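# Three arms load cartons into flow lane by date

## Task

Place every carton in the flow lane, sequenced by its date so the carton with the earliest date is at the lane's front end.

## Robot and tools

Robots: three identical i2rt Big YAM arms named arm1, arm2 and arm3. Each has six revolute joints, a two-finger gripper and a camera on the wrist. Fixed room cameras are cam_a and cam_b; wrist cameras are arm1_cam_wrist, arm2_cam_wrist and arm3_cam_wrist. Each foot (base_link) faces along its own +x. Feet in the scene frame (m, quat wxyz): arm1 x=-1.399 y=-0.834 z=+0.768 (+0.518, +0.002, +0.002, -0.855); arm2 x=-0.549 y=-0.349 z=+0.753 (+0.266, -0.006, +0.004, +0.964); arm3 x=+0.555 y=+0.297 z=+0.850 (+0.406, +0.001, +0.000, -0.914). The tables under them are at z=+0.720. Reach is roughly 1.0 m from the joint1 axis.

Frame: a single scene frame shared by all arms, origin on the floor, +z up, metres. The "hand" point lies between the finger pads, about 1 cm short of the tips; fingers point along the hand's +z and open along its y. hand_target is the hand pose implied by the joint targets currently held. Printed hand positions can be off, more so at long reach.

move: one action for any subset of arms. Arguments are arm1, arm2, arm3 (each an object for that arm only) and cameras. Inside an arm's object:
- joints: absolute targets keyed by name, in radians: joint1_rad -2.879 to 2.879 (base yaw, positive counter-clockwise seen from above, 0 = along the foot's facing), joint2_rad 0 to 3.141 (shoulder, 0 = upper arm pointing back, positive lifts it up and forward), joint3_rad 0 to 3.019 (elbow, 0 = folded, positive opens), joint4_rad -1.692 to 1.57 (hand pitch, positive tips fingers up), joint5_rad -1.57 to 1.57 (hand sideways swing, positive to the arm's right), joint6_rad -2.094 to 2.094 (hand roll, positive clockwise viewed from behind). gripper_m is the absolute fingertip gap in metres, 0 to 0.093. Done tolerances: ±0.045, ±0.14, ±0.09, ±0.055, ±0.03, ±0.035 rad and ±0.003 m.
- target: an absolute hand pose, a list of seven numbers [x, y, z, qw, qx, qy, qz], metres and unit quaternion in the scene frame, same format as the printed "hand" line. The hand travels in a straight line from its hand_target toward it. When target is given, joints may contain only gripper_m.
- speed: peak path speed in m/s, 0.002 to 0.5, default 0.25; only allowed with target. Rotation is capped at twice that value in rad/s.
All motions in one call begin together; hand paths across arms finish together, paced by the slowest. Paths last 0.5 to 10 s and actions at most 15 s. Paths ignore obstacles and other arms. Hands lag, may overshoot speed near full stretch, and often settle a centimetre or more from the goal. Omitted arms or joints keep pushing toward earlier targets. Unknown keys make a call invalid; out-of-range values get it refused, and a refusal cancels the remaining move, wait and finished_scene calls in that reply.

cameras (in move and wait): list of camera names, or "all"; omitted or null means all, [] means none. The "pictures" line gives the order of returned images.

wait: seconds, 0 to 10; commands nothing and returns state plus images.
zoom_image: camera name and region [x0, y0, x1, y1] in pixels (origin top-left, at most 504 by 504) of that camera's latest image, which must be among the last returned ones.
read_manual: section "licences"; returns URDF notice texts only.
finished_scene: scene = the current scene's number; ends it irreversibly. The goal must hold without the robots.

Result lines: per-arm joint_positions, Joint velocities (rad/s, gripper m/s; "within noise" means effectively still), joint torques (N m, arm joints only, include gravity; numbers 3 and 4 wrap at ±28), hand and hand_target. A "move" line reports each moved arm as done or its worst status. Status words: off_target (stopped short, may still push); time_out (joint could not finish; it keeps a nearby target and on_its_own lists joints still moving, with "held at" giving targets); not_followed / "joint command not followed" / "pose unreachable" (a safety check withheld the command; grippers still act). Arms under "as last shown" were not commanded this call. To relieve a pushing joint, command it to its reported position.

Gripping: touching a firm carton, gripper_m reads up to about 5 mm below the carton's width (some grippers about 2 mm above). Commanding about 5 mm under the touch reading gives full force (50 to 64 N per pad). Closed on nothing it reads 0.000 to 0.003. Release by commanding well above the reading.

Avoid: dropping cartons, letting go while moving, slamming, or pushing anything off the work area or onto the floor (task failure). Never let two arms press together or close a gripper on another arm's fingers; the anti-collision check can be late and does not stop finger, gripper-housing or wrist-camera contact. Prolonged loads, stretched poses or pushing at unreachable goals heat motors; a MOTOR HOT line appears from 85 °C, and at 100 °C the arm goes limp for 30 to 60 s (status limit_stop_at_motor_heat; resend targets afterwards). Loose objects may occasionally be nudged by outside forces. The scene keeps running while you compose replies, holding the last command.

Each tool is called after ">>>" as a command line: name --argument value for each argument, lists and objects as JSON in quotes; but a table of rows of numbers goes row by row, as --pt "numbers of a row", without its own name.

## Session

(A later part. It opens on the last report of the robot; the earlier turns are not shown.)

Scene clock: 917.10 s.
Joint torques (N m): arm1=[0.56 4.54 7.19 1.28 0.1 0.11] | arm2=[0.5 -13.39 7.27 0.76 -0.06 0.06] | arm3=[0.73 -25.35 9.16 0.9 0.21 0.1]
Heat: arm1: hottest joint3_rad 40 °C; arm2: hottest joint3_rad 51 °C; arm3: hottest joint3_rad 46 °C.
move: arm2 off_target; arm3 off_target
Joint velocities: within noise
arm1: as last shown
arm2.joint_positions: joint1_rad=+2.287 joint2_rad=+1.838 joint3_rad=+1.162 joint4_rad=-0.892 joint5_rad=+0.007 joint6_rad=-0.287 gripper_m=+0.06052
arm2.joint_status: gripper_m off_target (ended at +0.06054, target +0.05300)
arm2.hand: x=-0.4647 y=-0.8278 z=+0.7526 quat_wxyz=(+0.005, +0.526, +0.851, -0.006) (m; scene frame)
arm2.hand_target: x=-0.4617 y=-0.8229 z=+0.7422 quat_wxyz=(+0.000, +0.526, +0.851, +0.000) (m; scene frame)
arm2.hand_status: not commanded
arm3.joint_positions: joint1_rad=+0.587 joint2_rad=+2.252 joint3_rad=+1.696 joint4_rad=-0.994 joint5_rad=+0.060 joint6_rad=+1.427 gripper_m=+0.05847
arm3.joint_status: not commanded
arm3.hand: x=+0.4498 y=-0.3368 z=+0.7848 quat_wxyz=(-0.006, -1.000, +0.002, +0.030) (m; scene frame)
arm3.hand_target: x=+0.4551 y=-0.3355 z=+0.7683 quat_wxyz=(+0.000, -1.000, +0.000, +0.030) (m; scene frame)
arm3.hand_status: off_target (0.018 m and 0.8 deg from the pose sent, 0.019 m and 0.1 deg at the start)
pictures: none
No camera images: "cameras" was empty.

>>> move --arm2 '{"target": [-0.462, -0.815, 0.87, 0, 0.5255, 0.8508, 0], "speed": 0.2}' --arm3 '{"target": [0.4545, -0.336, 0.781, 0, 0.9996, 0, -0.0297], "joints": {"gripper_m": 0.078}, "speed": 0.02}' --cameras '["arm3_cam_wrist"]'

>>> move --arm3 '{"target": [0.4545, -0.335, 0.90, 0, 1, 0, 0], "speed": 0.2}' --arm2 '{"joints": {"joint1_rad": -2.044, "joint2_rad": 1.521, "joint3_rad": 1.392, "joint4_rad": -1.407, "joint5_rad": 0, "joint6_rad": 0}}' --cameras '["arm3_cam_wrist", "cam_b"]'

Scene clock: 922.97 s.
Joint torques (N m): arm1=[0.67 4.6 7.19 1.28 0.1 0.11] | arm2=[0.73 -13.57 13.78 -0.29 -0.09 0.09] | arm3=[0.62 -26.93 10.59 0.27 0.16 0.1]
Heat: arm1: hottest joint3_rad 40 °C; arm2: hottest joint3_rad 51 °C; arm3: hottest joint3_rad 46 °C.
move: arm2 off_target; arm3 done
Joint velocities: within noise
arm1: as last shown
arm2.joint_positions: joint1_rad=+2.288 joint2_rad=+1.665 joint3_rad=+1.211 joint4_rad=-1.185 joint5_rad=+0.007 joint6_rad=-0.286 gripper_m=+0.06052
arm2.joint_status: not commanded
arm2.hand: x=-0.4714 y=-0.7931 z=+0.8473 quat_wxyz=(-0.018, +0.525, +0.850, +0.020) (m; scene frame)
arm2.hand_target: x=-0.4622 y=-0.8135 z=+0.8703 quat_wxyz=(+0.001, +0.525, +0.851, +0.000) (m; scene frame)
arm2.hand_status: off_target (0.033 m and 3.1 deg from the pose sent, 0.118 m and 0.9 deg at the start)
arm3.joint_positions: joint1_rad=+0.587 joint2_rad=+2.252 joint3_rad=+1.685 joint4_rad=-1.002 joint5_rad=+0.061 joint6_rad=+1.427 gripper_m=+0.07521
arm3.joint_status: all done
arm3.hand: x=+0.4507 y=-0.3298 z=+0.7812 quat_wxyz=(+0.003, -1.000, +0.002, +0.029) (m; scene frame)
arm3.hand_target: x=+0.4545 y=-0.3359 z=+0.7811 quat_wxyz=(+0.000, -1.000, +0.000, +0.030) (m; scene frame)
arm3.hand_status: done (0.007 m and 0.5 deg from the pose sent, 0.006 m and 0.8 deg at the start)
pictures: arm3_cam_wrist
camera_calibration:
arm3_cam_wrist: T_world_to_cam=[[0.0195909, 0.999803, 0.00325121, 0.319274], [0.836411, -0.0181706, 0.547801, -0.809068], [0.547752, -0.00801257, -0.836602, 0.526981], [0, 0, 0, 1]] pos_world=[0.381804, -0.32969, 0.883044]

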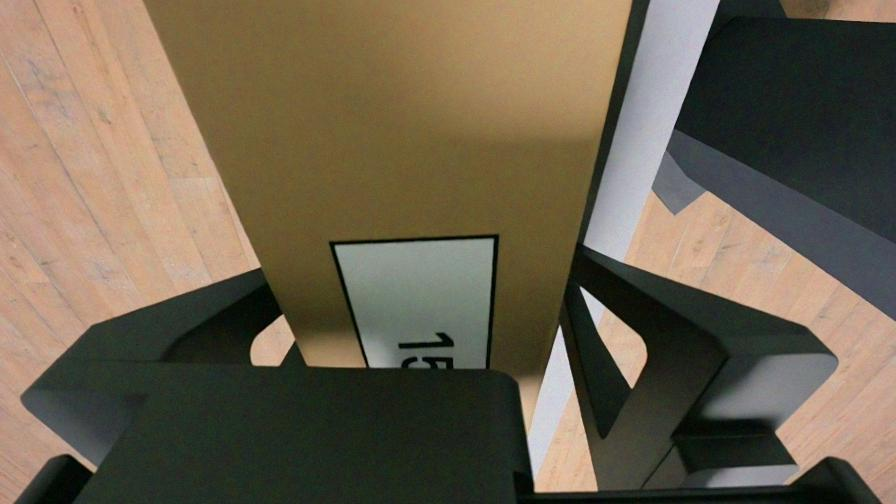

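Scene clock: 925.87 s.
Joint torques (N m): arm1=[0.62 4.6 7.19 1.28 0.09 0.11] | arm2=[-0.21 -13.8 12.38 -0.17 -0.09 0.07] | arm3=[-0.32 -24.29 12.96 0.01 0.03 -0.03]
Heat: arm1: hottest joint3_rad 40 °C; arm2: hottest joint3_rad 52 °C; arm3: hottest joint3_rad 46 °C.
move: arm2 done; arm3 done
Joint velocities: within noise
arm1: as last shown
arm2.joint_positions: joint1_rad=-2.043 joint2_rad=+1.538 joint3_rad=+1.361 joint4_rad=-1.397 joint5_rad=+0.002 joint6_rad=-0.009 gripper_m=+0.06055
arm2.joint_status: all done
arm2.hand: x=-0.1664 y=-0.1075 z=+0.9519 quat_wxyz=(-0.002, +0.280, -0.960, +0.008) (m; scene frame)
arm2.hand_target: x=-0.1618 y=-0.1043 z=+0.9711 quat_wxyz=(-0.020, +0.275, -0.961, +0.002) (m; scene frame)
arm2.hand_status: not commanded
arm3.joint_positions: joint1_rad=+0.583 joint2_rad=+2.094 joint3_rad=+1.767 joint4_rad=-1.236 joint5_rad=+0.005 joint6_rad=+1.423 gripper_m=+0.07793
arm3.joint_status: not commanded
arm3.hand: x=+0.4574 y=-0.3286 z=+0.9057 quat_wxyz=(-0.003, -1.000, +0.002, +0.002) (m; scene frame)
arm3.hand_target: x=+0.4544 y=-0.3347 z=+0.9000 quat_wxyz=(+0.000, -1.000, +0.000, +0.000) (m; scene frame)
arm3.hand_status: done (0.009 m and 0.5 deg from the pose sent, 0.119 m and 3.4 deg at the start)
pictures: arm3_cam_wrist, cam_b
camera_calibration:
arm3_cam_wrist: T_world_to_cam=[[0.0199108, 0.99976, -0.00909352, 0.32851], [0.805199, -0.0106431, 0.592909, -0.906922], [0.59267, -0.0191274, -0.805218, 0.574886], [0, 0, 0, 1]] pos_world=[0.382995, -0.327087, 1.00362]

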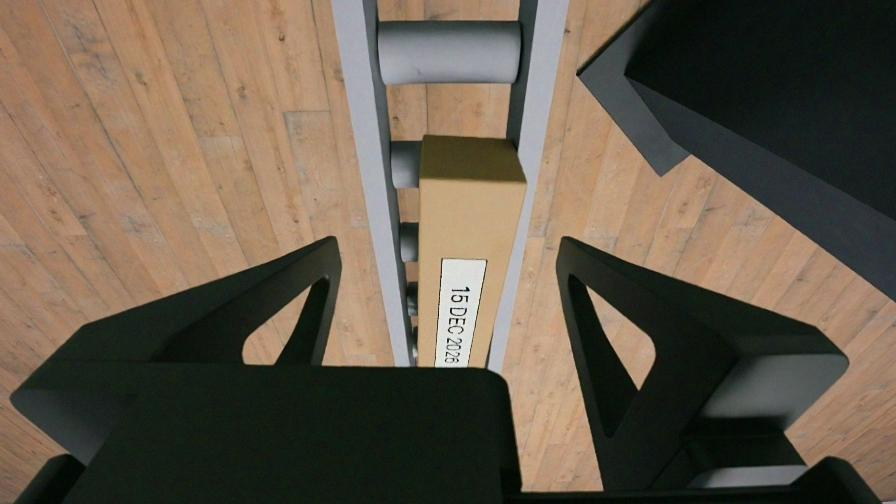

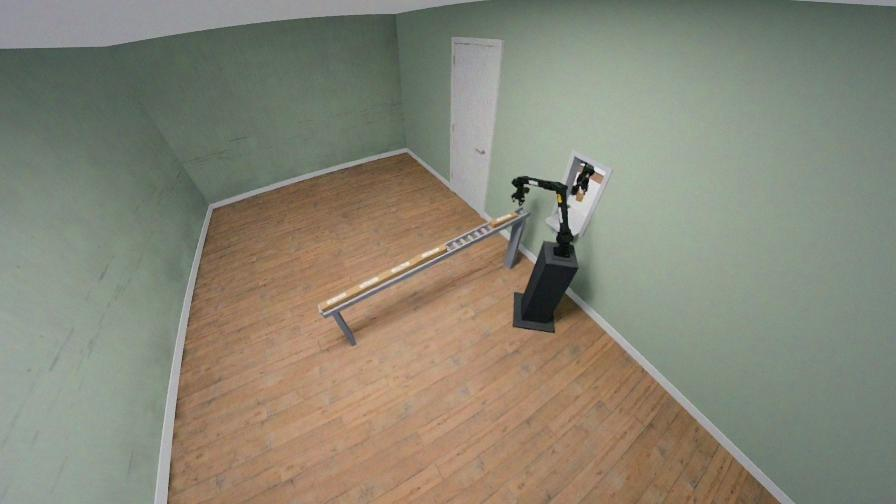

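>>> move --arm2 '{"target": [0.0386, 0.0109, 0.80, 0, 0.271, -0.963, 0], "speed": 0.25}' --arm3 '{"joints": {"joint1_rad": 0.25, "joint2_rad": 1.54, "joint3_rad": 1.569, "joint4_rad": -1.6, "joint5_rad": 0, "joint6_rad": -0.05, "gripper_m": 0.09}}' --cameras '[]'

>>> move --arm2 '{"target": [0.0386, 0.0109, 0.772, 0, 0.271, -0.963, 0], "speed": 0.06}' --cameras '[]'

>>> move --arm2 '{"target": [0.0386, 0.0109, 0.757, 0, 0.271, -0.963, 0], "speed": 0.04}' --cameras '["arm2_cam_wrist"]'

Scene clock: 936.43 s.
Joint torques (N m): arm1=[0.67 4.54 7.17 1.28 0.1 0.11] | arm2=[-0.91 -21.6 14.87 -0.28 -0.1 0.04] | arm3=[0.26 -16.56 10.99 0.16 -0.02 -0.03]
Heat: arm1: hottest joint3_rad 40 °C; arm2: hottest joint3_rad 53 °C; arm3: hottest joint3_rad 45 °C.
move: arm2 off_target; arm3 done
Joint velocities: within noise
arm1: as last shown
arm2.joint_positions: joint1_rad=-2.047 joint2_rad=+2.253 joint3_rad=+1.964 joint4_rad=-1.331 joint5_rad=-0.013 joint6_rad=-0.009 gripper_m=+0.06055
arm2.joint_status: not commanded
arm2.hand: x=+0.0171 y=+0.0047 z=+0.7817 quat_wxyz=(+0.022, +0.278, -0.960, +0.007) (m; scene frame)
arm2.hand_target: x=+0.0372 y=+0.0101 z=+0.8003 quat_wxyz=(-0.001, +0.271, -0.963, +0.000) (m; scene frame)
arm2.hand_status: off_target (0.029 m and 2.8 deg from the pose sent, 0.281 m and 1.5 deg at the start)
arm3.joint_positions: joint1_rad=+0.249 joint2_rad=+1.529 joint3_rad=+1.571 joint4_rad=-1.594 joint5_rad=+0.002 joint6_rad=-0.042 gripper_m=+0.08991
arm3.joint_status: all done
arm3.hand: x=+0.3384 y=-0.1092 z=+1.1315 quat_wxyz=(-0.004, -0.845, -0.534, +0.007) (m; scene frame)
arm3.hand_target: x=+0.3395 y=-0.1093 z=+1.1260 quat_wxyz=(+0.000, -0.843, -0.538, -0.001) (m; scene frame)
arm3.hand_status: not commanded
pictures: none
No camera images: "cameras" was empty.

Scene clock: 937.43 s.
Joint torques (N m): arm1=[0.62 4.54 7.21 1.25 0.09 0.11] | arm2=[-0.85 -20.13 12.66 0.58 -0.1 0.05] | arm3=[0.26 -16.67 10.89 0.21 -0.02 -0.03]
Heat: arm1: hottest joint3_rad 40 °C; arm2: hottest joint3_rad 53 °C; arm3: hottest joint3_rad 45 °C.
move: arm2 off_target
Joint velocities: within noise
arm1, arm3: as last shown
arm2.joint_positions: joint1_rad=-2.047 joint2_rad=+2.260 joint3_rad=+1.964 joint4_rad=-1.294 joint5_rad=-0.013 joint6_rad=-0.009 gripper_m=+0.06055
arm2.joint_status: not commanded
arm2.hand: x=+0.0243 y=+0.0090 z=+0.7767 quat_wxyz=(+0.008, +0.278, -0.960, +0.003) (m; scene frame)
arm2.hand_target: x=+0.0380 y=+0.0106 z=+0.7721 quat_wxyz=(+0.000, +0.271, -0.963, +0.000) (m; scene frame)
arm2.hand_status: off_target (0.015 m and 1.3 deg from the pose sent, 0.024 m and 2.8 deg at the start)
pictures: none
No camera images: "cameras" was empty.

Scene clock: 938.40 s.
Joint torques (N m): arm1=[0.62 4.54 7.19 1.29 0.09 0.11] | arm2=[-0.85 -19.19 11.33 1.22 -0.1 0.05] | arm3=[0.32 -16.67 10.95 0.21 -0.01 -0.03]
Heat: arm1: hottest joint3_rad 40 °C; arm2: hottest joint3_rad 53 °C; arm3: hottest joint3_rad 45 °C.
move: arm2 off_target
Joint velocities: within noise
arm1, arm3: as last shown
arm2.joint_positions: joint1_rad=-2.047 joint2_rad=+2.261 joint3_rad=+1.964 joint4_rad=-1.279 joint5_rad=-0.013 joint6_rad=-0.009 gripper_m=+0.06055
arm2.joint_status: not commanded
arm2.hand: x=+0.0274 y=+0.0109 z=+0.7759 quat_wxyz=(+0.001, +0.278, -0.960, +0.001) (m; scene frame)
arm2.hand_target: x=+0.0376 y=+0.0104 z=+0.7571 quat_wxyz=(+0.000, +0.271, -0.963, +0.000) (m; scene frame)
arm2.hand_status: off_target (0.022 m and 0.9 deg from the pose sent, 0.024 m and 1.3 deg at the start)
pictures: arm2_cam_wrist
camera_calibration:
arm2_cam_wrist: T_world_to_cam=[[0.538838, -0.842282, 0.0146387, -0.0189141], [-0.697684, -0.43646, 0.568102, -0.408904], [-0.472113, -0.316328, -0.822828, 0.777675], [0, 0, 0, 1]] pos_world=[0.092057, 0.0515997, 0.872469]

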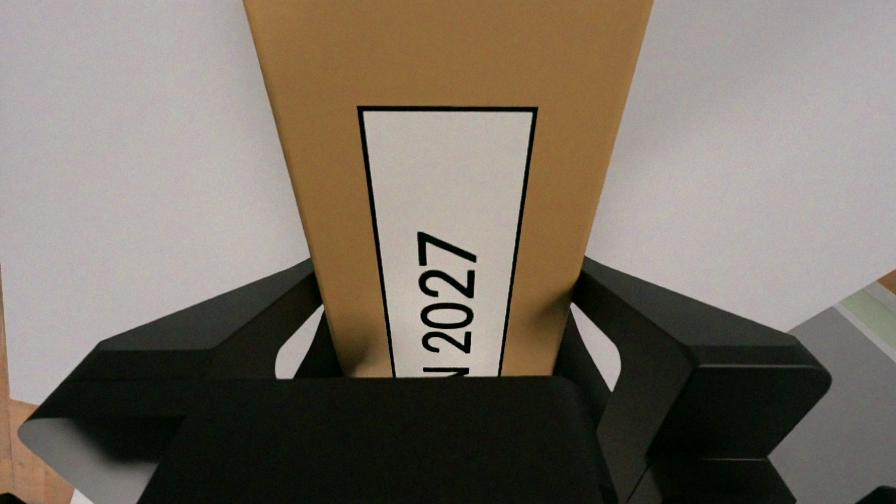

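>>> move --arm2 '{"target": [0.0320, 0.0118, 0.777, 0, 0.277, -0.961, 0], "joints": {"gripper_m": 0.09}, "speed": 0.02}' --arm3 '{"joints": {"joint1_rad": 0.0, "joint2_rad": 1.54, "joint3_rad": 1.569, "joint4_rad": -1.6, "joint5_rad": 0, "joint6_rad": -0.05, "gripper_m": 0.09}}' --cameras '[]'

>>> move --arm2 '{"target": [-0.16, -0.105, 0.97, 0, 0.277, -0.961, 0], "speed": 0.3}' --cameras '[]'

>>> move --arm2 '{"joints": {"joint1_rad": -1.0}}' --arm3 '{"joints": {"joint1_rad": -0.352, "joint2_rad": 1.54, "joint3_rad": 1.569, "joint4_rad": -1.6, "joint5_rad": 0, "joint6_rad": -0.066, "gripper_m": 0.09}}' --cameras '[]'

>>> move --arm3 '{"target": [0.003, 0.008, 0.81, 0, 0.9625, 0.2714, 0], "speed": 0.3}' --cameras '["arm3_cam_wrist"]'

Scene clock: 953.13 s.
Joint torques (N m): arm1=[0.62 4.54 7.17 1.25 0.1 0.11] | arm2=[-0.44 -22.3 11.15 -0.16 -0.1 -0.01] | arm3=[0.79 -16.73 10.82 0.21 -0.01 -0.03]
Heat: arm1: hottest joint3_rad 40 °C; arm2: hottest joint3_rad 54 °C; arm3: hottest joint3_rad 45 °C.
move: arm2 done; arm3 done
Joint velocities: within noise
arm1.joint_positions: joint1_rad=+2.301 joint2_rad=+0.456 joint3_rad=+1.490 joint4_rad=-1.391 joint5_rad=+0.000 joint6_rad=-0.007 gripper_m=+0.08994
arm1.joint_status: not commanded
arm1.hand: x=-1.2664 y=-0.8037 z=+1.3685 quat_wxyz=(-0.567, +0.103, -0.814, -0.071) (m; scene frame)
arm1.hand_target: x=-1.2723 y=-0.8054 z=+1.3715 quat_wxyz=(-0.570, +0.100, -0.812, -0.073) (m; scene frame)
arm1.hand_status: not commanded
arm2.joint_positions: joint1_rad=-2.047 joint2_rad=+2.266 joint3_rad=+1.964 joint4_rad=-1.277 joint5_rad=-0.013 joint6_rad=-0.009 gripper_m=+0.08994
arm2.joint_status: all done
arm2.hand: x=+0.0272 y=+0.0108 z=+0.7726 quat_wxyz=(+0.003, +0.278, -0.960, +0.002) (m; scene frame)
arm2.hand_target: x=+0.0318 y=+0.0118 z=+0.7769 quat_wxyz=(+0.000, +0.277, -0.961, +0.000) (m; scene frame)
arm2.hand_status: done (0.007 m and 0.4 deg from the pose sent, 0.005 m and 0.3 deg at the start)
arm3.joint_positions: joint1_rad=-0.008 joint2_rad=+1.529 joint3_rad=+1.571 joint4_rad=-1.594 joint5_rad=+0.001 joint6_rad=-0.043 gripper_m=+0.08991
arm3.joint_status: all done
arm3.hand: x=+0.2424 y=-0.0413 z=+1.1313 quat_wxyz=(-0.004, -0.907, -0.422, +0.008) (m; scene frame)
arm3.hand_target: x=+0.2455 y=-0.0435 z=+1.1258 quat_wxyz=(+0.000, -0.903, -0.429, -0.001) (m; scene frame)
arm3.hand_status: not commanded
pictures: none
No camera images: "cameras" was empty.

Scene clock: 955.07 s.
Joint torques (N m): arm1=[0.56 4.48 7.2 1.28 0.09 0.11] | arm2=[-0.62 -11.46 8.99 0.01 -0.11 -0.05] | arm3=[0.97 -16.44 10.92 0.21 0 -0.02]
Heat: arm1: hottest joint3_rad 40 °C; arm2: hottest joint3_rad 54 °C; arm3: hottest joint3_rad 45 °C.
move: arm2 off_target
Joint velocities: within noise
arm1, arm3: as last shown
arm2.joint_positions: joint1_rad=-2.047 joint2_rad=+1.535 joint3_rad=+1.434 joint4_rad=-1.437 joint5_rad=-0.013 joint6_rad=-0.009 gripper_m=+0.08994
arm2.joint_status: not commanded
arm2.hand: x=-0.1573 y=-0.1001 z=+0.9811 quat_wxyz=(-0.017, +0.279, -0.960, -0.004) (m; scene frame)
arm2.hand_target: x=-0.1601 y=-0.1049 z=+0.9702 quat_wxyz=(+0.000, +0.277, -0.961, +0.000) (m; scene frame)
arm2.hand_status: off_target (0.012 m and 2.0 deg from the pose sent, 0.296 m and 0.4 deg at the start)
pictures: none
No camera images: "cameras" was empty.

Scene clock: 956.70 s.
Joint torques (N m): arm1=[0.62 4.54 7.21 1.28 0.1 0.11] | arm2=[0.26 -11.81 8.98 -0.02 0 -0.05] | arm3=[0.62 -16.62 10.88 0.18 0.03 -0.03]
Heat: arm1: hottest joint3_rad 40 °C; arm2: hottest joint3_rad 54 °C; arm3: hottest joint3_rad 45 °C.
move: arm2 done; arm3 done
Joint velocities: within noise
arm1: as last shown
arm2.joint_positions: joint1_rad=-1.004 joint2_rad=+1.538 joint3_rad=+1.434 joint4_rad=-1.437 joint5_rad=-0.016 joint6_rad=-0.009 gripper_m=+0.08995
arm2.joint_status: all done
arm2.hand: x=-0.5655 y=+0.1178 z=+0.9735 quat_wxyz=(-0.004, +0.720, -0.694, -0.009) (m; scene frame)
arm2.hand_target: x=-0.5672 y=+0.1124 z=+0.9639 quat_wxyz=(+0.007, +0.722, -0.692, +0.003) (m; scene frame)
arm2.hand_status: not commanded
arm3.joint_positions: joint1_rad=-0.359 joint2_rad=+1.529 joint3_rad=+1.571 joint4_rad=-1.594 joint5_rad=+0.000 joint6_rad=-0.058 gripper_m=+0.08992
arm3.joint_status: all done
arm3.hand: x=+0.1450 y=+0.0864 z=+1.1311 quat_wxyz=(-0.002, -0.964, -0.265, +0.008) (m; scene frame)
arm3.hand_target: x=+0.1469 y=+0.0837 z=+1.1256 quat_wxyz=(+0.000, -0.962, -0.272, -0.001) (m; scene frame)
arm3.hand_status: not commanded
pictures: none
No camera images: "cameras" was empty.

Scene clock: 958.87 s.
Joint torques (N m): arm1=[0.67 4.54 7.2 1.28 0.09 0.11] | arm2=[0.26 -11.87 8.98 -0.01 0 -0.05] | arm3=[0.67 -24.82 12.88 0.51 0.05 -0.02]
Heat: arm1: hottest joint3_rad 40 °C; arm2: hottest joint3_rad 53 °C; arm3: hottest joint3_rad 45 °C.
move: arm3 off_target
Joint velocities: within noise
arm1, arm2: as last shown
arm3.joint_positions: joint1_rad=-0.359 joint2_rad=+2.158 joint3_rad=+1.601 joint4_rad=-1.036 joint5_rad=+0.000 joint6_rad=-0.058 gripper_m=+0.08992
arm3.joint_status: not commanded
arm3.hand: x=+0.0155 y=+0.0191 z=+0.8092 quat_wxyz=(+0.002, -0.964, -0.265, -0.012) (m; scene frame)
arm3.hand_target: x=+0.0036 y=+0.0081 z=+0.8102 quat_wxyz=(+0.000, -0.962, -0.271, +0.000) (m; scene frame)
arm3.hand_status: off_target (0.017 m and 1.6 deg from the pose sent, 0.360 m and 1.2 deg at the start)
pictures: arm3_cam_wrist
camera_calibration:
arm3_cam_wrist: T_world_to_cam=[[-0.497005, 0.867739, -0.00397057, -0.00471948], [0.682878, 0.393939, 0.615215, -0.51406], [0.53541, 0.303054, -0.788349, 0.74678], [0, 0, 0, 1]] pos_world=[-0.0511386, -0.0197103, 0.904962]

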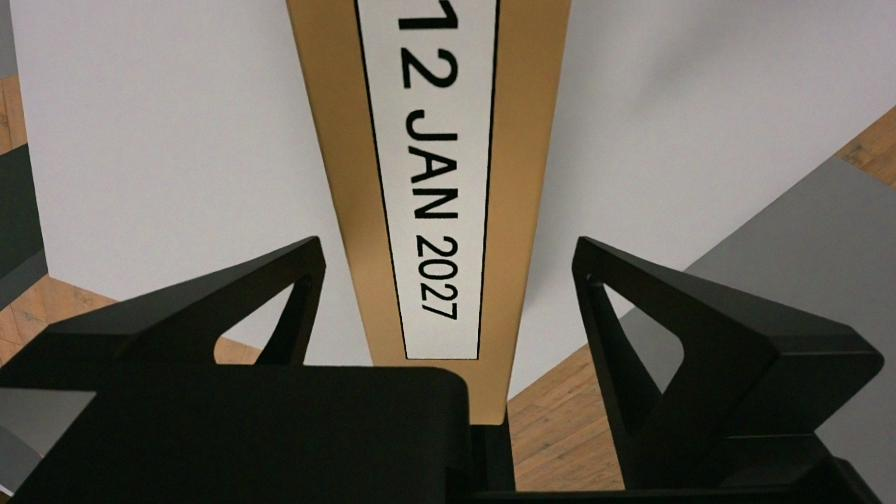

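>>> move --arm3 '{"target": [0.004, 0.006, 0.766, 0, 0.9625, 0.2714, 0], "speed": 0.08}' --cameras '[]'

>>> move --arm3 '{"joints": {"gripper_m": 0.053}}' --cameras '[]'

>>> move --arm3 '{"target": [0.175, 0.100, 0.955, 0, 0.9625, 0.2714, 0], "speed": 0.3}' --cameras '["arm3_cam_wrist", "cam_b"]'

Scene clock: 963.10 s.
Joint torques (N m): arm1=[0.62 4.54 7.21 1.28 0.1 0.11] | arm2=[0.26 -11.75 8.99 -0.01 0 -0.04] | arm3=[1.03 -24.82 11.1 0.69 0.03 0.03]
Heat: arm1: hottest joint3_rad 40 °C; arm2: hottest joint3_rad 53 °C; arm3: hottest joint3_rad 45 °C.
move: arm3 off_target
Joint velocities: within noise
arm1, arm2: as last shown
arm3.joint_positions: joint1_rad=-0.359 joint2_rad=+2.217 joint3_rad=+1.601 joint4_rad=-0.960 joint5_rad=+0.000 joint6_rad=-0.058 gripper_m=+0.08992
arm3.joint_status: not commanded
arm3.hand: x=+0.0087 y=+0.0155 z=+0.7745 quat_wxyz=(+0.001, -0.964, -0.265, -0.003) (m; scene frame)
arm3.hand_target: x=+0.0045 y=+0.0061 z=+0.7662 quat_wxyz=(+0.000, -0.962, -0.271, +0.000) (m; scene frame)
arm3.hand_status: off_target (0.014 m and 0.9 deg from the pose sent, 0.047 m and 1.6 deg at the start)
pictures: none
No camera images: "cameras" was empty.

Scene clock: 963.73 s.
Joint torques (N m): arm1=[0.56 4.54 7.19 1.29 0.09 0.11] | arm2=[0.26 -11.81 8.98 -0.01 0 -0.05] | arm3=[0.67 -24.59 11.17 0.69 0.09 0.02]
Heat: arm1: hottest joint3_rad 40 °C; arm2: hottest joint3_rad 53 °C; arm3: hottest joint3_rad 45 °C.
move: arm3 off_target
Joint velocities: within noise
arm1, arm2: as last shown
arm3.joint_positions: joint1_rad=-0.357 joint2_rad=+2.217 joint3_rad=+1.601 joint4_rad=-0.960 joint5_rad=-0.001 joint6_rad=-0.059 gripper_m=+0.05836
arm3.joint_status: gripper_m off_target (ended at +0.05839, target +0.05300)
arm3.hand: x=+0.0093 y=+0.0145 z=+0.7745 quat_wxyz=(+0.000, -0.964, -0.266, -0.004) (m; scene frame)
arm3.hand_target: x=+0.0044 y=+0.0063 z=+0.7662 quat_wxyz=(+0.000, -0.962, -0.271, +0.000) (m; scene frame)
arm3.hand_status: not commanded
pictures: none
No camera images: "cameras" was empty.

Scene clock: 965.50 s.
Joint torques (N m): arm1=[0.62 4.54 7.19 1.31 0.1 0.11] | arm2=[0.21 -11.81 8.99 -0.01 0 -0.05] | arm3=[0.15 -17.73 10.33 0.1 0.11 -0.04]
Heat: arm1: hottest joint3_rad 40 °C; arm2: hottest joint3_rad 53 °C; arm3: hottest joint3_rad 45 °C.
move: arm3 done
Joint velocities: within noise
arm1, arm2: as last shown
arm3.joint_positions: joint1_rad=-0.357 joint2_rad=+1.558 joint3_rad=+1.110 joint4_rad=-1.131 joint5_rad=-0.001 joint6_rad=-0.061 gripper_m=+0.05836
arm3.joint_status: not commanded
arm3.hand: x=+0.1752 y=+0.1009 z=+0.9481 quat_wxyz=(+0.000, -0.964, -0.267, -0.005) (m; scene frame)
arm3.hand_target: x=+0.1750 y=+0.1001 z=+0.9549 quat_wxyz=(+0.000, -0.962, -0.271, +0.000) (m; scene frame)
arm3.hand_status: done (0.007 m and 0.8 deg from the pose sent, 0.260 m and 0.8 deg at the start)
pictures: arm3_cam_wrist, cam_b
camera_calibration:
arm3_cam_wrist: T_world_to_cam=[[-0.500399, 0.865783, -0.00455754, 0.00554244], [0.688859, 0.401319, 0.603669, -0.731657], [0.524476, 0.298936, -0.797222, 0.756798], [0, 0, 0, 1]] pos_world=[0.10986, 0.0625953, 1.04504]

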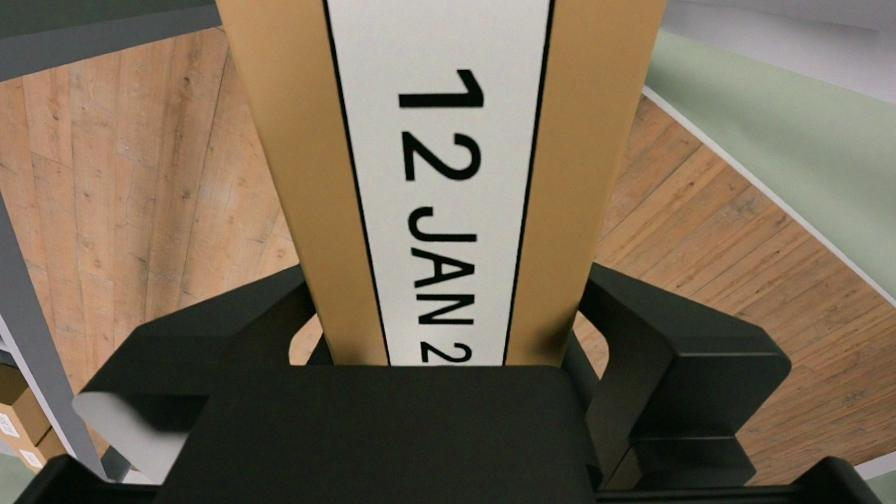

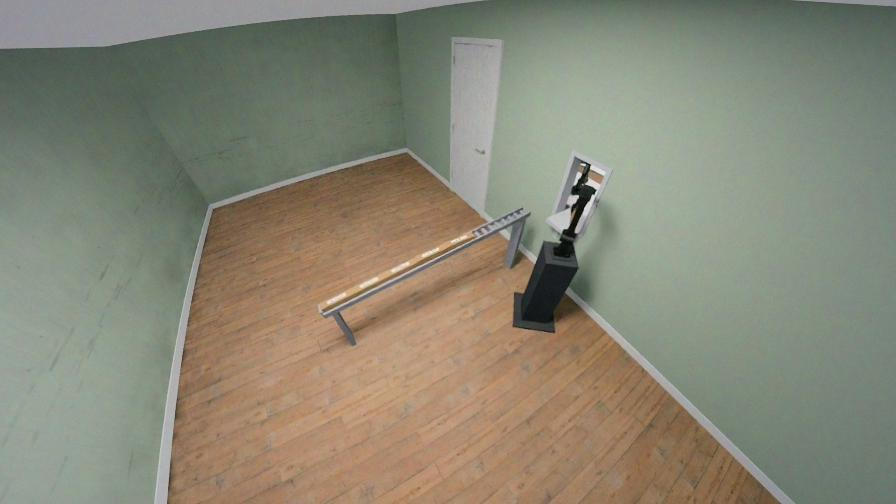

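>>> move --arm3 '{"joints": {"joint1_rad": 0.59, "joint2_rad": 2.063, "joint3_rad": 1.874, "joint4_rad": -1.382, "joint5_rad": 0, "joint6_rad": 1.424}}' --cameras '[]'

>>> move --arm3 '{"target": [0.455, -0.335, 0.80, 0, 0.9996, 0, -0.0297], "speed": 0.2}' --cameras '["arm3_cam_wrist"]'

>>> move --arm3 '{"target": [0.455, -0.333, 0.780, 0, 0.9996, 0, -0.0297], "speed": 0.06}' --cameras '[]'

>>> move --arm3 '{"target": [0.455, -0.333, 0.768, 0, 0.9996, 0, -0.0297], "speed": 0.04}' --cameras '["arm3_cam_wrist"]'

Scene clock: 971.37 s.
Joint torques (N m): arm1=[0.62 4.54 7.19 1.25 0.09 0.1] | arm2=[0.26 -11.81 8.98 -0.01 0 -0.05] | arm3=[0.38 -27.99 14.69 -0.1 0.2 0.15]
Heat: arm1: hottest joint3_rad 40 °C; arm2: hottest joint3_rad 52 °C; arm3: hottest joint3_rad 46 °C.
move: arm3 done
Joint velocities: within noise
arm1, arm2: as last shown
arm3.joint_positions: joint1_rad=+0.588 joint2_rad=+2.074 joint3_rad=+1.827 joint4_rad=-1.373 joint5_rad=-0.003 joint6_rad=+1.416 gripper_m=+0.05838
arm3.joint_status: all done
arm3.hand: x=+0.4634 y=-0.3181 z=+0.9404 quat_wxyz=(+0.024, -1.000, -0.004, -0.006) (m; scene frame)
arm3.hand_target: x=+0.4624 y=-0.3316 z=+0.9644 quat_wxyz=(+0.000, -1.000, -0.001, -0.001) (m; scene frame)
arm3.hand_status: not commanded
pictures: none
No camera images: "cameras" was empty.

Scene clock: 973.03 s.
Joint torques (N m): arm1=[0.67 4.6 7.2 1.28 0.09 0.11] | arm2=[0.26 -11.81 8.98 -0.01 0 -0.05] | arm3=[0.79 -27.69 10.29 0.55 0.32 0.15]
Heat: arm1: hottest joint3_rad 40 °C; arm2: hottest joint3_rad 52 °C; arm3: hottest joint3_rad 46 °C.
move: arm3 off_target
Joint velocities: within noise
arm1.joint_positions: joint1_rad=+2.301 joint2_rad=+0.456 joint3_rad=+1.490 joint4_rad=-1.391 joint5_rad=+0.000 joint6_rad=-0.007 gripper_m=+0.08994
arm1.joint_status: not commanded
arm1.hand: x=-1.2664 y=-0.8037 z=+1.3685 quat_wxyz=(-0.567, +0.103, -0.814, -0.071) (m; scene frame)
arm1.hand_target: x=-1.2723 y=-0.8054 z=+1.3715 quat_wxyz=(-0.570, +0.100, -0.812, -0.073) (m; scene frame)
arm1.hand_status: not commanded
arm2: as last shown
arm3.joint_positions: joint1_rad=+0.588 joint2_rad=+2.234 joint3_rad=+1.692 joint4_rad=-1.043 joint5_rad=+0.056 joint6_rad=+1.423 gripper_m=+0.05838
arm3.joint_status: not commanded
arm3.hand: x=+0.4522 y=-0.3263 z=+0.7943 quat_wxyz=(+0.011, -1.000, -0.001, +0.026) (m; scene frame)
arm3.hand_target: x=+0.4550 y=-0.3349 z=+0.8001 quat_wxyz=(+0.000, -1.000, +0.000, +0.030) (m; scene frame)
arm3.hand_status: off_target (0.011 m and 1.4 deg from the pose sent, 0.142 m and 5.0 deg at the start)
pictures: arm3_cam_wrist
camera_calibration:
arm3_cam_wrist: T_world_to_cam=[[0.014644, 0.999707, 0.0192529, 0.305142], [0.832842, -0.0228504, 0.553039, -0.82148], [0.553317, 0.00793593, -0.832933, 0.536932], [0, 0, 0, 1]] pos_world=[0.3826, -0.328085, 0.895664]

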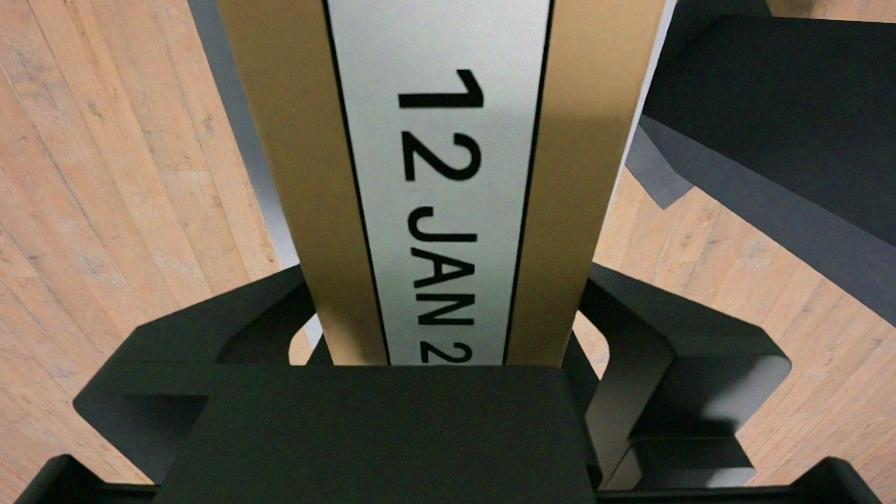

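Scene clock: 974.23 s.
Joint torques (N m): arm1=[0.62 4.48 7.19 1.26 0.09 0.11] | arm2=[0.21 -11.81 8.98 -0.01 0 -0.05] | arm3=[0.62 -26.46 9.5 0.68 0.28 0.16]
Heat: arm1: hottest joint3_rad 40 °C; arm2: hottest joint3_rad 52 °C; arm3: hottest joint3_rad 46 °C.
move: arm3 done
Joint velocities: within noise
arm1, arm2: as last shown
arm3.joint_positions: joint1_rad=+0.588 joint2_rad=+2.241 joint3_rad=+1.684 joint4_rad=-1.004 joint5_rad=+0.058 joint6_rad=+1.423 gripper_m=+0.05838
arm3.joint_status: not commanded
arm3.hand: x=+0.4513 y=-0.3310 z=+0.7873 quat_wxyz=(-0.001, -1.000, +0.000, +0.028) (m; scene frame)
arm3.hand_target: x=+0.4550 y=-0.3328 z=+0.7801 quat_wxyz=(+0.000, -1.000, +0.000, +0.030) (m; scene frame)
arm3.hand_status: done (0.008 m and 0.2 deg from the pose sent, 0.016 m and 1.4 deg at the start)
pictures: none
No camera images: "cameras" was empty.

Scene clock: 975.20 s.
Joint torques (N m): arm1=[0.56 4.54 7.17 1.28 0.09 0.11] | arm2=[0.26 -11.81 8.96 -0.03 -0.01 -0.05] | arm3=[0.62 -25.29 9.11 0.75 0.18 0.08]
Heat: arm1: hottest joint3_rad 40 °C; arm2: hottest joint3_rad 52 °C; arm3: hottest joint3_rad 45 °C.
move: arm3 off_target
Joint velocities: within noise
arm1: as last shown
arm2.joint_positions: joint1_rad=-1.004 joint2_rad=+1.538 joint3_rad=+1.434 joint4_rad=-1.437 joint5_rad=-0.016 joint6_rad=-0.009 gripper_m=+0.08995
arm2.joint_status: not commanded
arm2.hand: x=-0.5655 y=+0.1178 z=+0.9735 quat_wxyz=(-0.004, +0.720, -0.694, -0.009) (m; scene frame)
arm2.hand_target: x=-0.5672 y=+0.1124 z=+0.9639 quat_wxyz=(+0.007, +0.722, -0.692, +0.003) (m; scene frame)
arm2.hand_status: not commanded
arm3.joint_positions: joint1_rad=+0.588 joint2_rad=+2.244 joint3_rad=+1.684 joint4_rad=-0.985 joint5_rad=+0.061 joint6_rad=+1.429 gripper_m=+0.05838
arm3.joint_status: not commanded
arm3.hand: x=+0.4502 y=-0.3348 z=+0.7853 quat_wxyz=(-0.008, -0.999, +0.003, +0.031) (m; scene frame)
arm3.hand_target: x=+0.4550 y=-0.3324 z=+0.7682 quat_wxyz=(+0.000, -1.000, +0.000, +0.030) (m; scene frame)
arm3.hand_status: off_target (0.018 m and 1.0 deg from the pose sent, 0.020 m and 0.2 deg at the start)
pictures: arm3_cam_wrist
camera_calibration:
arm3_cam_wrist: T_world_to_cam=[[0.0207473, 0.999594, -0.0195288, 0.341567], [0.838205, -0.00674391, 0.545313, -0.806029], [0.54496, -0.027683, -0.838005, 0.526508], [0, 0, 0, 1]] pos_world=[0.381606, -0.332288, 0.887425]

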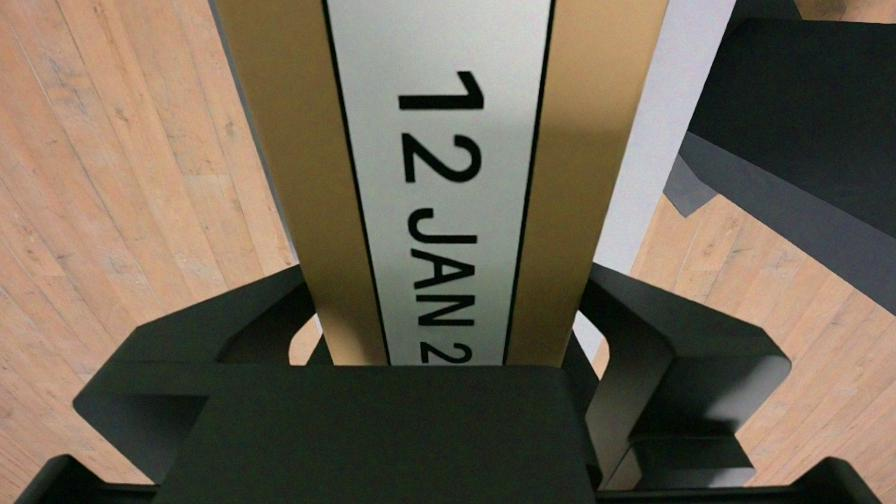

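>>> move --arm3 '{"target":[0.4545,-0.334,0.781,0,0.9996,0,-0.0297],"joints":{"gripper_m":0.078},"speed":0.02}' --cameras '["arm3_cam_wrist"]'

>>> move --arm3 '{"target":[0.4545,-0.335,0.90,0,1,0,0],"speed":0.2}' --cameras '["cam_b","arm3_cam_wrist"]'

>>> wait --seconds 10 --cameras '["cam_b"]'

>>> wait --seconds 8 --cameras '["cam_b","cam_a"]'

Scene clock: 998.13 s.
Joint torques (N m): arm1=[0.62 4.54 7.17 1.26 0.1 0.11] | arm2=[0.26 -11.81 8.96 -0.01 0 -0.04] | arm3=[0.67 -26.7 10.62 0.14 0.18 0.08]
Heat: arm1: hottest joint3_rad 40 °C; arm2: hottest joint3_rad 51 °C; arm3: hottest joint2_rad 44 °C.
move: arm3 done
Joint velocities: within noise
arm1, arm2: as last shown
arm3.joint_positions: joint1_rad=+0.588 joint2_rad=+2.244 joint3_rad=+1.677 joint4_rad=-0.994 joint5_rad=+0.060 joint6_rad=+1.430 gripper_m=+0.07599
arm3.joint_status: all done
arm3.hand: x=+0.4510 y=-0.3295 z=+0.7829 quat_wxyz=(+0.000, -1.000, +0.003, +0.029) (m; scene frame)
arm3.hand_target: x=+0.4545 y=-0.3340 z=+0.7810 quat_wxyz=(+0.000, -1.000, +0.000, +0.030) (m; scene frame)
arm3.hand_status: done (0.006 m and 0.3 deg from the pose sent, 0.006 m and 1.0 deg at the start)
pictures: arm3_cam_wrist
camera_calibration:
arm3_cam_wrist: T_world_to_cam=[[0.0215255, 0.99976, -0.00406874, 0.323886], [0.836775, -0.0157889, 0.547319, -0.809297], [0.547123, -0.0151859, -0.836914, 0.52643], [0, 0, 0, 1]] pos_world=[0.382206, -0.328591, 0.884838]

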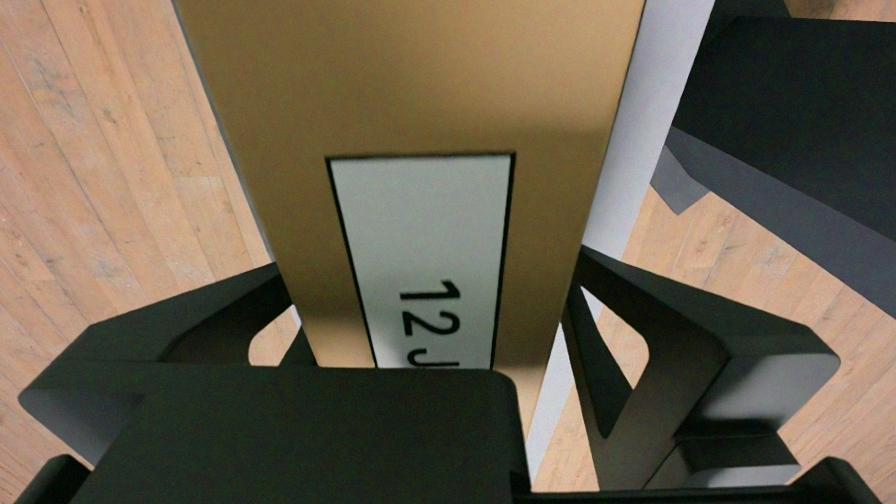

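Scene clock: 999.60 s.
Joint torques (N m): arm1=[0.62 4.54 7.19 1.28 0.09 0.11] | arm2=[0.21 -11.75 8.98 -0.01 0 -0.04] | arm3=[-0.44 -24.82 13.18 -0.02 0.03 -0.01]
Heat: arm1: hottest joint3_rad 40 °C; arm2: hottest joint3_rad 51 °C; arm3: hottest joint2_rad 44 °C.
move: arm3 done
Joint velocities: within noise
arm1, arm2: as last shown
arm3.joint_positions: joint1_rad=+0.585 joint2_rad=+2.098 joint3_rad=+1.765 joint4_rad=-1.236 joint5_rad=+0.005 joint6_rad=+1.423 gripper_m=+0.07794
arm3.joint_status: not commanded
arm3.hand: x=+0.4590 y=-0.3278 z=+0.9030 quat_wxyz=(-0.001, -1.000, +0.001, +0.002) (m; scene frame)
arm3.hand_target: x=+0.4546 y=-0.3348 z=+0.9001 quat_wxyz=(+0.000, -1.000, +0.000, +0.000) (m; scene frame)
arm3.hand_status: done (0.009 m and 0.2 deg from the pose sent, 0.117 m and 3.4 deg at the start)
pictures: arm3_cam_wrist, cam_b
camera_calibration:
arm3_cam_wrist: T_world_to_cam=[[0.017619, 0.999837, -0.00384027, 0.324001], [0.805007, -0.0119075, 0.593146, -0.907105], [0.593003, -0.0135421, -0.805086, 0.573394], [0, 0, 0, 1]] pos_world=[0.384493, -0.326985, 1.00092]

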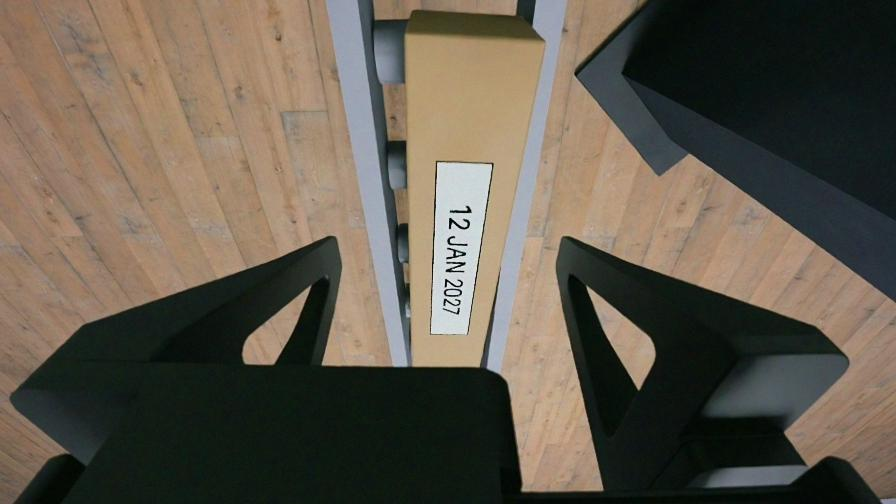

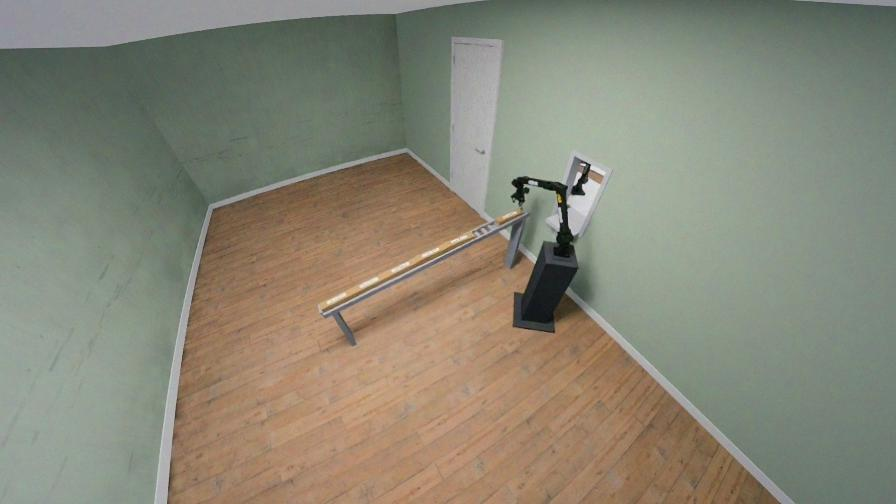

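Scene clock: 1009.60 s.
Joint torques (N m): arm1=[0.62 4.54 7.17 1.28 0.1 0.11] | arm2=[0.26 -11.87 8.98 -0.01 0 -0.05] | arm3=[-0.38 -24.76 13.12 -0.06 0.02 -0.01]
Heat: arm1: hottest joint3_rad 40 °C; arm2: hottest joint3_rad 50 °C; arm3: hottest joint3_rad 46 °C.
Joint velocities: within noise
arm1.joint_positions: joint1_rad=+2.301 joint2_rad=+0.456 joint3_rad=+1.490 joint4_rad=-1.391 joint5_rad=+0.000 joint6_rad=-0.007 gripper_m=+0.08994
arm1.joint_status: not commanded
arm1.hand: x=-1.2664 y=-0.8037 z=+1.3685 quat_wxyz=(-0.567, +0.103, -0.814, -0.071) (m; scene frame)
arm1.hand_target: x=-1.2723 y=-0.8054 z=+1.3715 quat_wxyz=(-0.570, +0.100, -0.812, -0.073) (m; scene frame)
arm1.hand_status: not commanded
arm2.joint_positions: joint1_rad=-1.004 joint2_rad=+1.538 joint3_rad=+1.434 joint4_rad=-1.437 joint5_rad=-0.016 joint6_rad=-0.009 gripper_m=+0.08995
arm2.joint_status: not commanded
arm2.hand: x=-0.5655 y=+0.1178 z=+0.9735 quat_wxyz=(-0.004, +0.720, -0.694, -0.009) (m; scene frame)
arm2.hand_target: x=-0.5672 y=+0.1124 z=+0.9639 quat_wxyz=(+0.007, +0.722, -0.692, +0.003) (m; scene frame)
arm2.hand_status: not commanded
arm3.joint_positions: joint1_rad=+0.585 joint2_rad=+2.098 joint3_rad=+1.765 joint4_rad=-1.236 joint5_rad=+0.005 joint6_rad=+1.423 gripper_m=+0.07794
arm3.joint_status: not commanded
arm3.hand: x=+0.4590 y=-0.3278 z=+0.9030 quat_wxyz=(-0.001, -1.000, +0.001, +0.002) (m; scene frame)
arm3.hand_target: x=+0.4546 y=-0.3348 z=+0.9001 quat_wxyz=(+0.000, -1.000, +0.000, +0.000) (m; scene frame)
arm3.hand_status: done (0.009 m and 0.2 deg from the pose sent, 0.117 m and 3.4 deg at the start)
wait: 10.00 s; at rest by 0.27 s
pictures: cam_b

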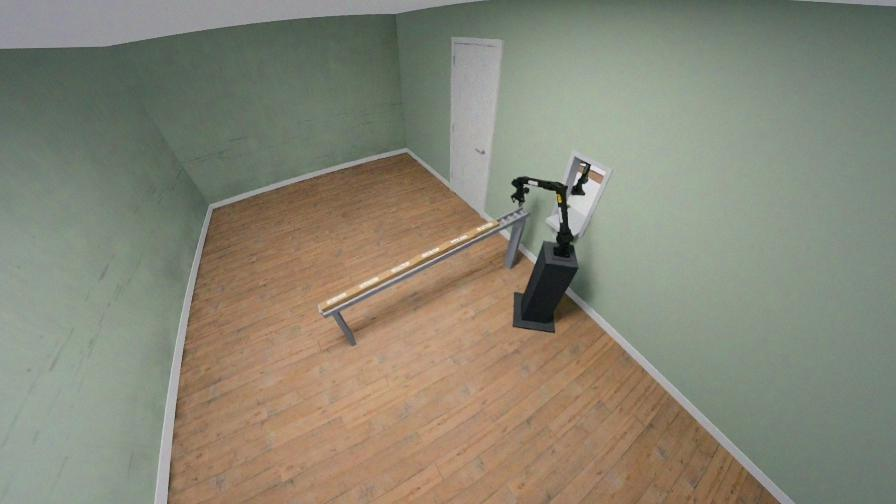

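Scene clock: 1017.60 s.
Joint torques (N m): arm1=[0.62 4.54 7.19 1.26 0.1 0.11] | arm2=[0.15 -11.87 8.99 -0.01 0 -0.05] | arm3=[-0.38 -24.82 13.18 -0.09 0.02 -0.02]
Heat: arm1: hottest joint3_rad 40 °C; arm2: hottest joint3_rad 50 °C; arm3: hottest joint3_rad 47 °C.
Joint velocities: within noise
arm1.joint_positions: joint1_rad=+2.301 joint2_rad=+0.456 joint3_rad=+1.490 joint4_rad=-1.391 joint5_rad=+0.000 joint6_rad=-0.007 gripper_m=+0.08994
arm1.joint_status: not commanded
arm1.hand: x=-1.2664 y=-0.8037 z=+1.3685 quat_wxyz=(-0.567, +0.103, -0.814, -0.071) (m; scene frame)
arm1.hand_target: x=-1.2723 y=-0.8054 z=+1.3715 quat_wxyz=(-0.570, +0.100, -0.812, -0.073) (m; scene frame)
arm1.hand_status: not commanded
arm2.joint_positions: joint1_rad=-1.004 joint2_rad=+1.538 joint3_rad=+1.434 joint4_rad=-1.437 joint5_rad=-0.016 joint6_rad=-0.009 gripper_m=+0.08995
arm2.joint_status: not commanded
arm2.hand: x=-0.5655 y=+0.1178 z=+0.9735 quat_wxyz=(-0.004, +0.720, -0.694, -0.009) (m; scene frame)
arm2.hand_target: x=-0.5672 y=+0.1124 z=+0.9639 quat_wxyz=(+0.007, +0.722, -0.692, +0.003) (m; scene frame)
arm2.hand_status: not commanded
arm3.joint_positions: joint1_rad=+0.585 joint2_rad=+2.098 joint3_rad=+1.765 joint4_rad=-1.236 joint5_rad=+0.005 joint6_rad=+1.423 gripper_m=+0.07794
arm3.joint_status: not commanded
arm3.hand: x=+0.4590 y=-0.3278 z=+0.9030 quat_wxyz=(-0.001, -1.000, +0.001, +0.002) (m; scene frame)
arm3.hand_target: x=+0.4546 y=-0.3348 z=+0.9001 quat_wxyz=(+0.000, -1.000, +0.000, +0.000) (m; scene frame)
arm3.hand_status: done (0.009 m and 0.2 deg from the pose sent, 0.117 m and 3.4 deg at the start)
wait: 8.00 s; at rest by 0.27 s
pictures: cam_a, cam_b

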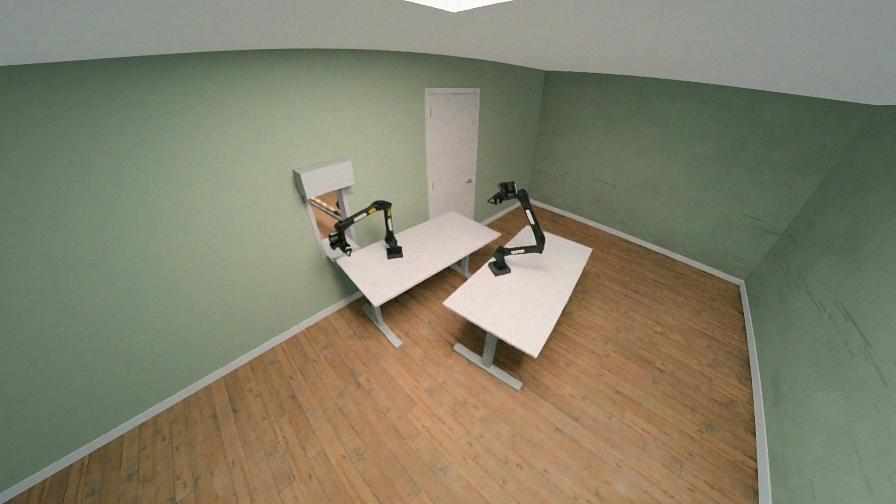

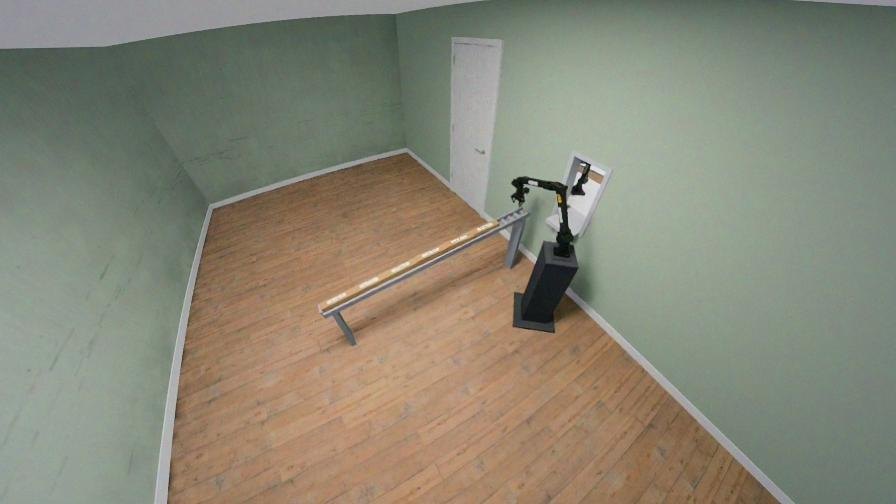

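>>> move --cameras '["arm1_cam_wrist","arm2_cam_wrist","cam_a"]'

Scene clock: 1063.00 s.
Joint torques (N m): arm1=[0.5 4.48 7.2 1.28 0.09 0.11] | arm2=[0.26 -11.81 8.99 0.01 0 -0.05] | arm3=[-0.5 -25 13.11 -0.02 0.03 -0.02]
Heat: arm1: hottest joint3_rad 40 °C; arm2: hottest joint3_rad 50 °C; arm3: hottest joint3_rad 50 °C.
Joint velocities: within noise
arm1.joint_positions: joint1_rad=+2.301 joint2_rad=+0.456 joint3_rad=+1.490 joint4_rad=-1.391 joint5_rad=+0.000 joint6_rad=-0.007 gripper_m=+0.08994
arm1.joint_status: not commanded
arm1.hand: x=-1.2664 y=-0.8037 z=+1.3685 quat_wxyz=(-0.567, +0.103, -0.814, -0.071) (m; scene frame)
arm1.hand_target: x=-1.2723 y=-0.8054 z=+1.3715 quat_wxyz=(-0.570, +0.100, -0.812, -0.073) (m; scene frame)
arm1.hand_status: not commanded
arm2.joint_positions: joint1_rad=-1.004 joint2_rad=+1.538 joint3_rad=+1.434 joint4_rad=-1.437 joint5_rad=-0.016 joint6_rad=-0.009 gripper_m=+0.08995
arm2.joint_status: not commanded
arm2.hand: x=-0.5655 y=+0.1178 z=+0.9735 quat_wxyz=(-0.004, +0.720, -0.694, -0.009) (m; scene frame)
arm2.hand_target: x=-0.5672 y=+0.1124 z=+0.9639 quat_wxyz=(+0.007, +0.722, -0.692, +0.003) (m; scene frame)
arm2.hand_status: not commanded
arm3.joint_positions: joint1_rad=+0.585 joint2_rad=+2.098 joint3_rad=+1.765 joint4_rad=-1.236 joint5_rad=+0.005 joint6_rad=+1.423 gripper_m=+0.07794
arm3.joint_status: not commanded
arm3.hand: x=+0.4590 y=-0.3278 z=+0.9030 quat_wxyz=(-0.001, -1.000, +0.001, +0.002) (m; scene frame)
arm3.hand_target: x=+0.4546 y=-0.3348 z=+0.9001 quat_wxyz=(+0.000, -1.000, +0.000, +0.000) (m; scene frame)
arm3.hand_status: done (0.009 m and 0.2 deg from the pose sent, 0.117 m and 3.4 deg at the start)
pictures: arm1_cam_wrist, arm2_cam_wrist, cam_a
camera_calibration:
arm1_cam_wrist: T_world_to_cam=[[0.272688, -0.962098, -0.00296608, -0.420507], [-0.825747, -0.232457, -0.513912, -0.53149], [0.493744, 0.142587, -0.857838, 2.0374], [0, 0, 0, 1]] pos_world=[-1.33016, -0.818623, 1.47337]
arm2_cam_wrist: T_world_to_cam=[[0.999153, 0.0406357, 0.00647721, 0.551949], [0.0303697, -0.834442, 0.550259, -0.41227], [0.027765, -0.549596, -0.834969, 1.01617], [0, 0, 0, 1]] pos_world=[-0.567175, 0.192041, 1.07175]

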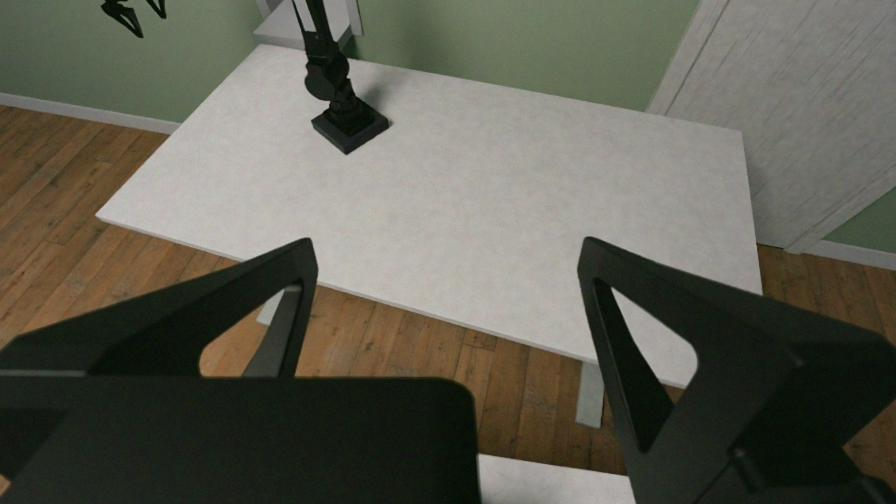

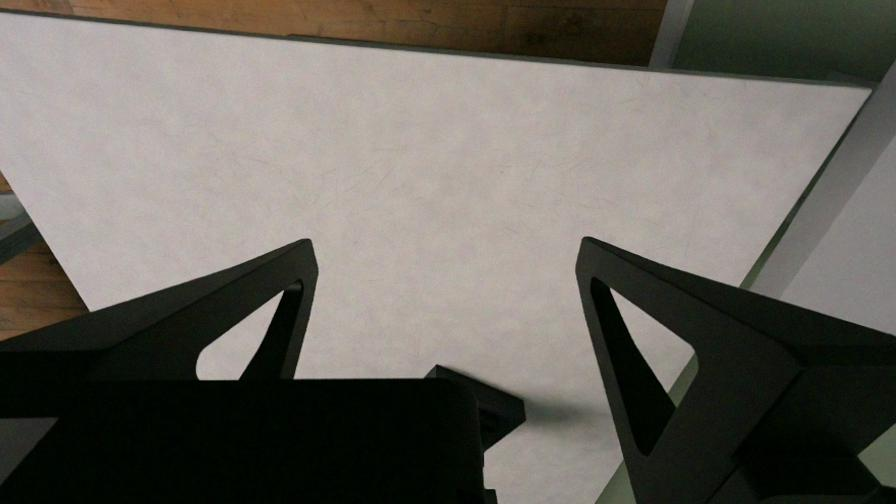

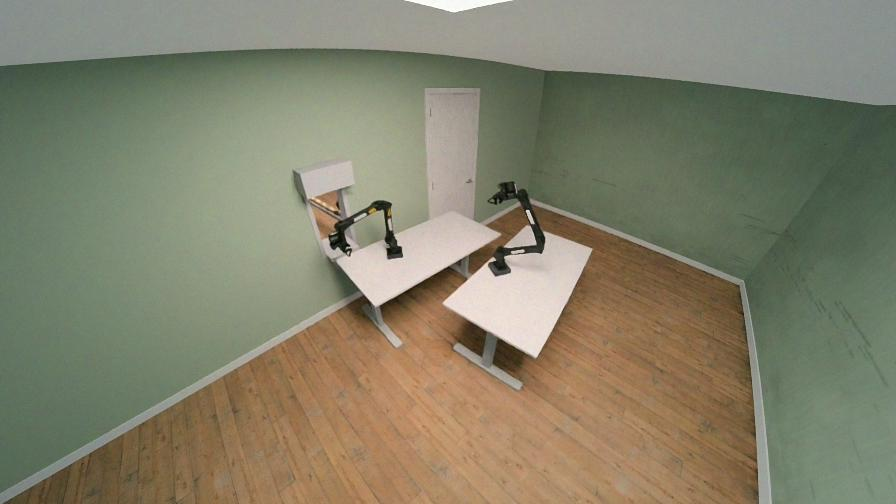

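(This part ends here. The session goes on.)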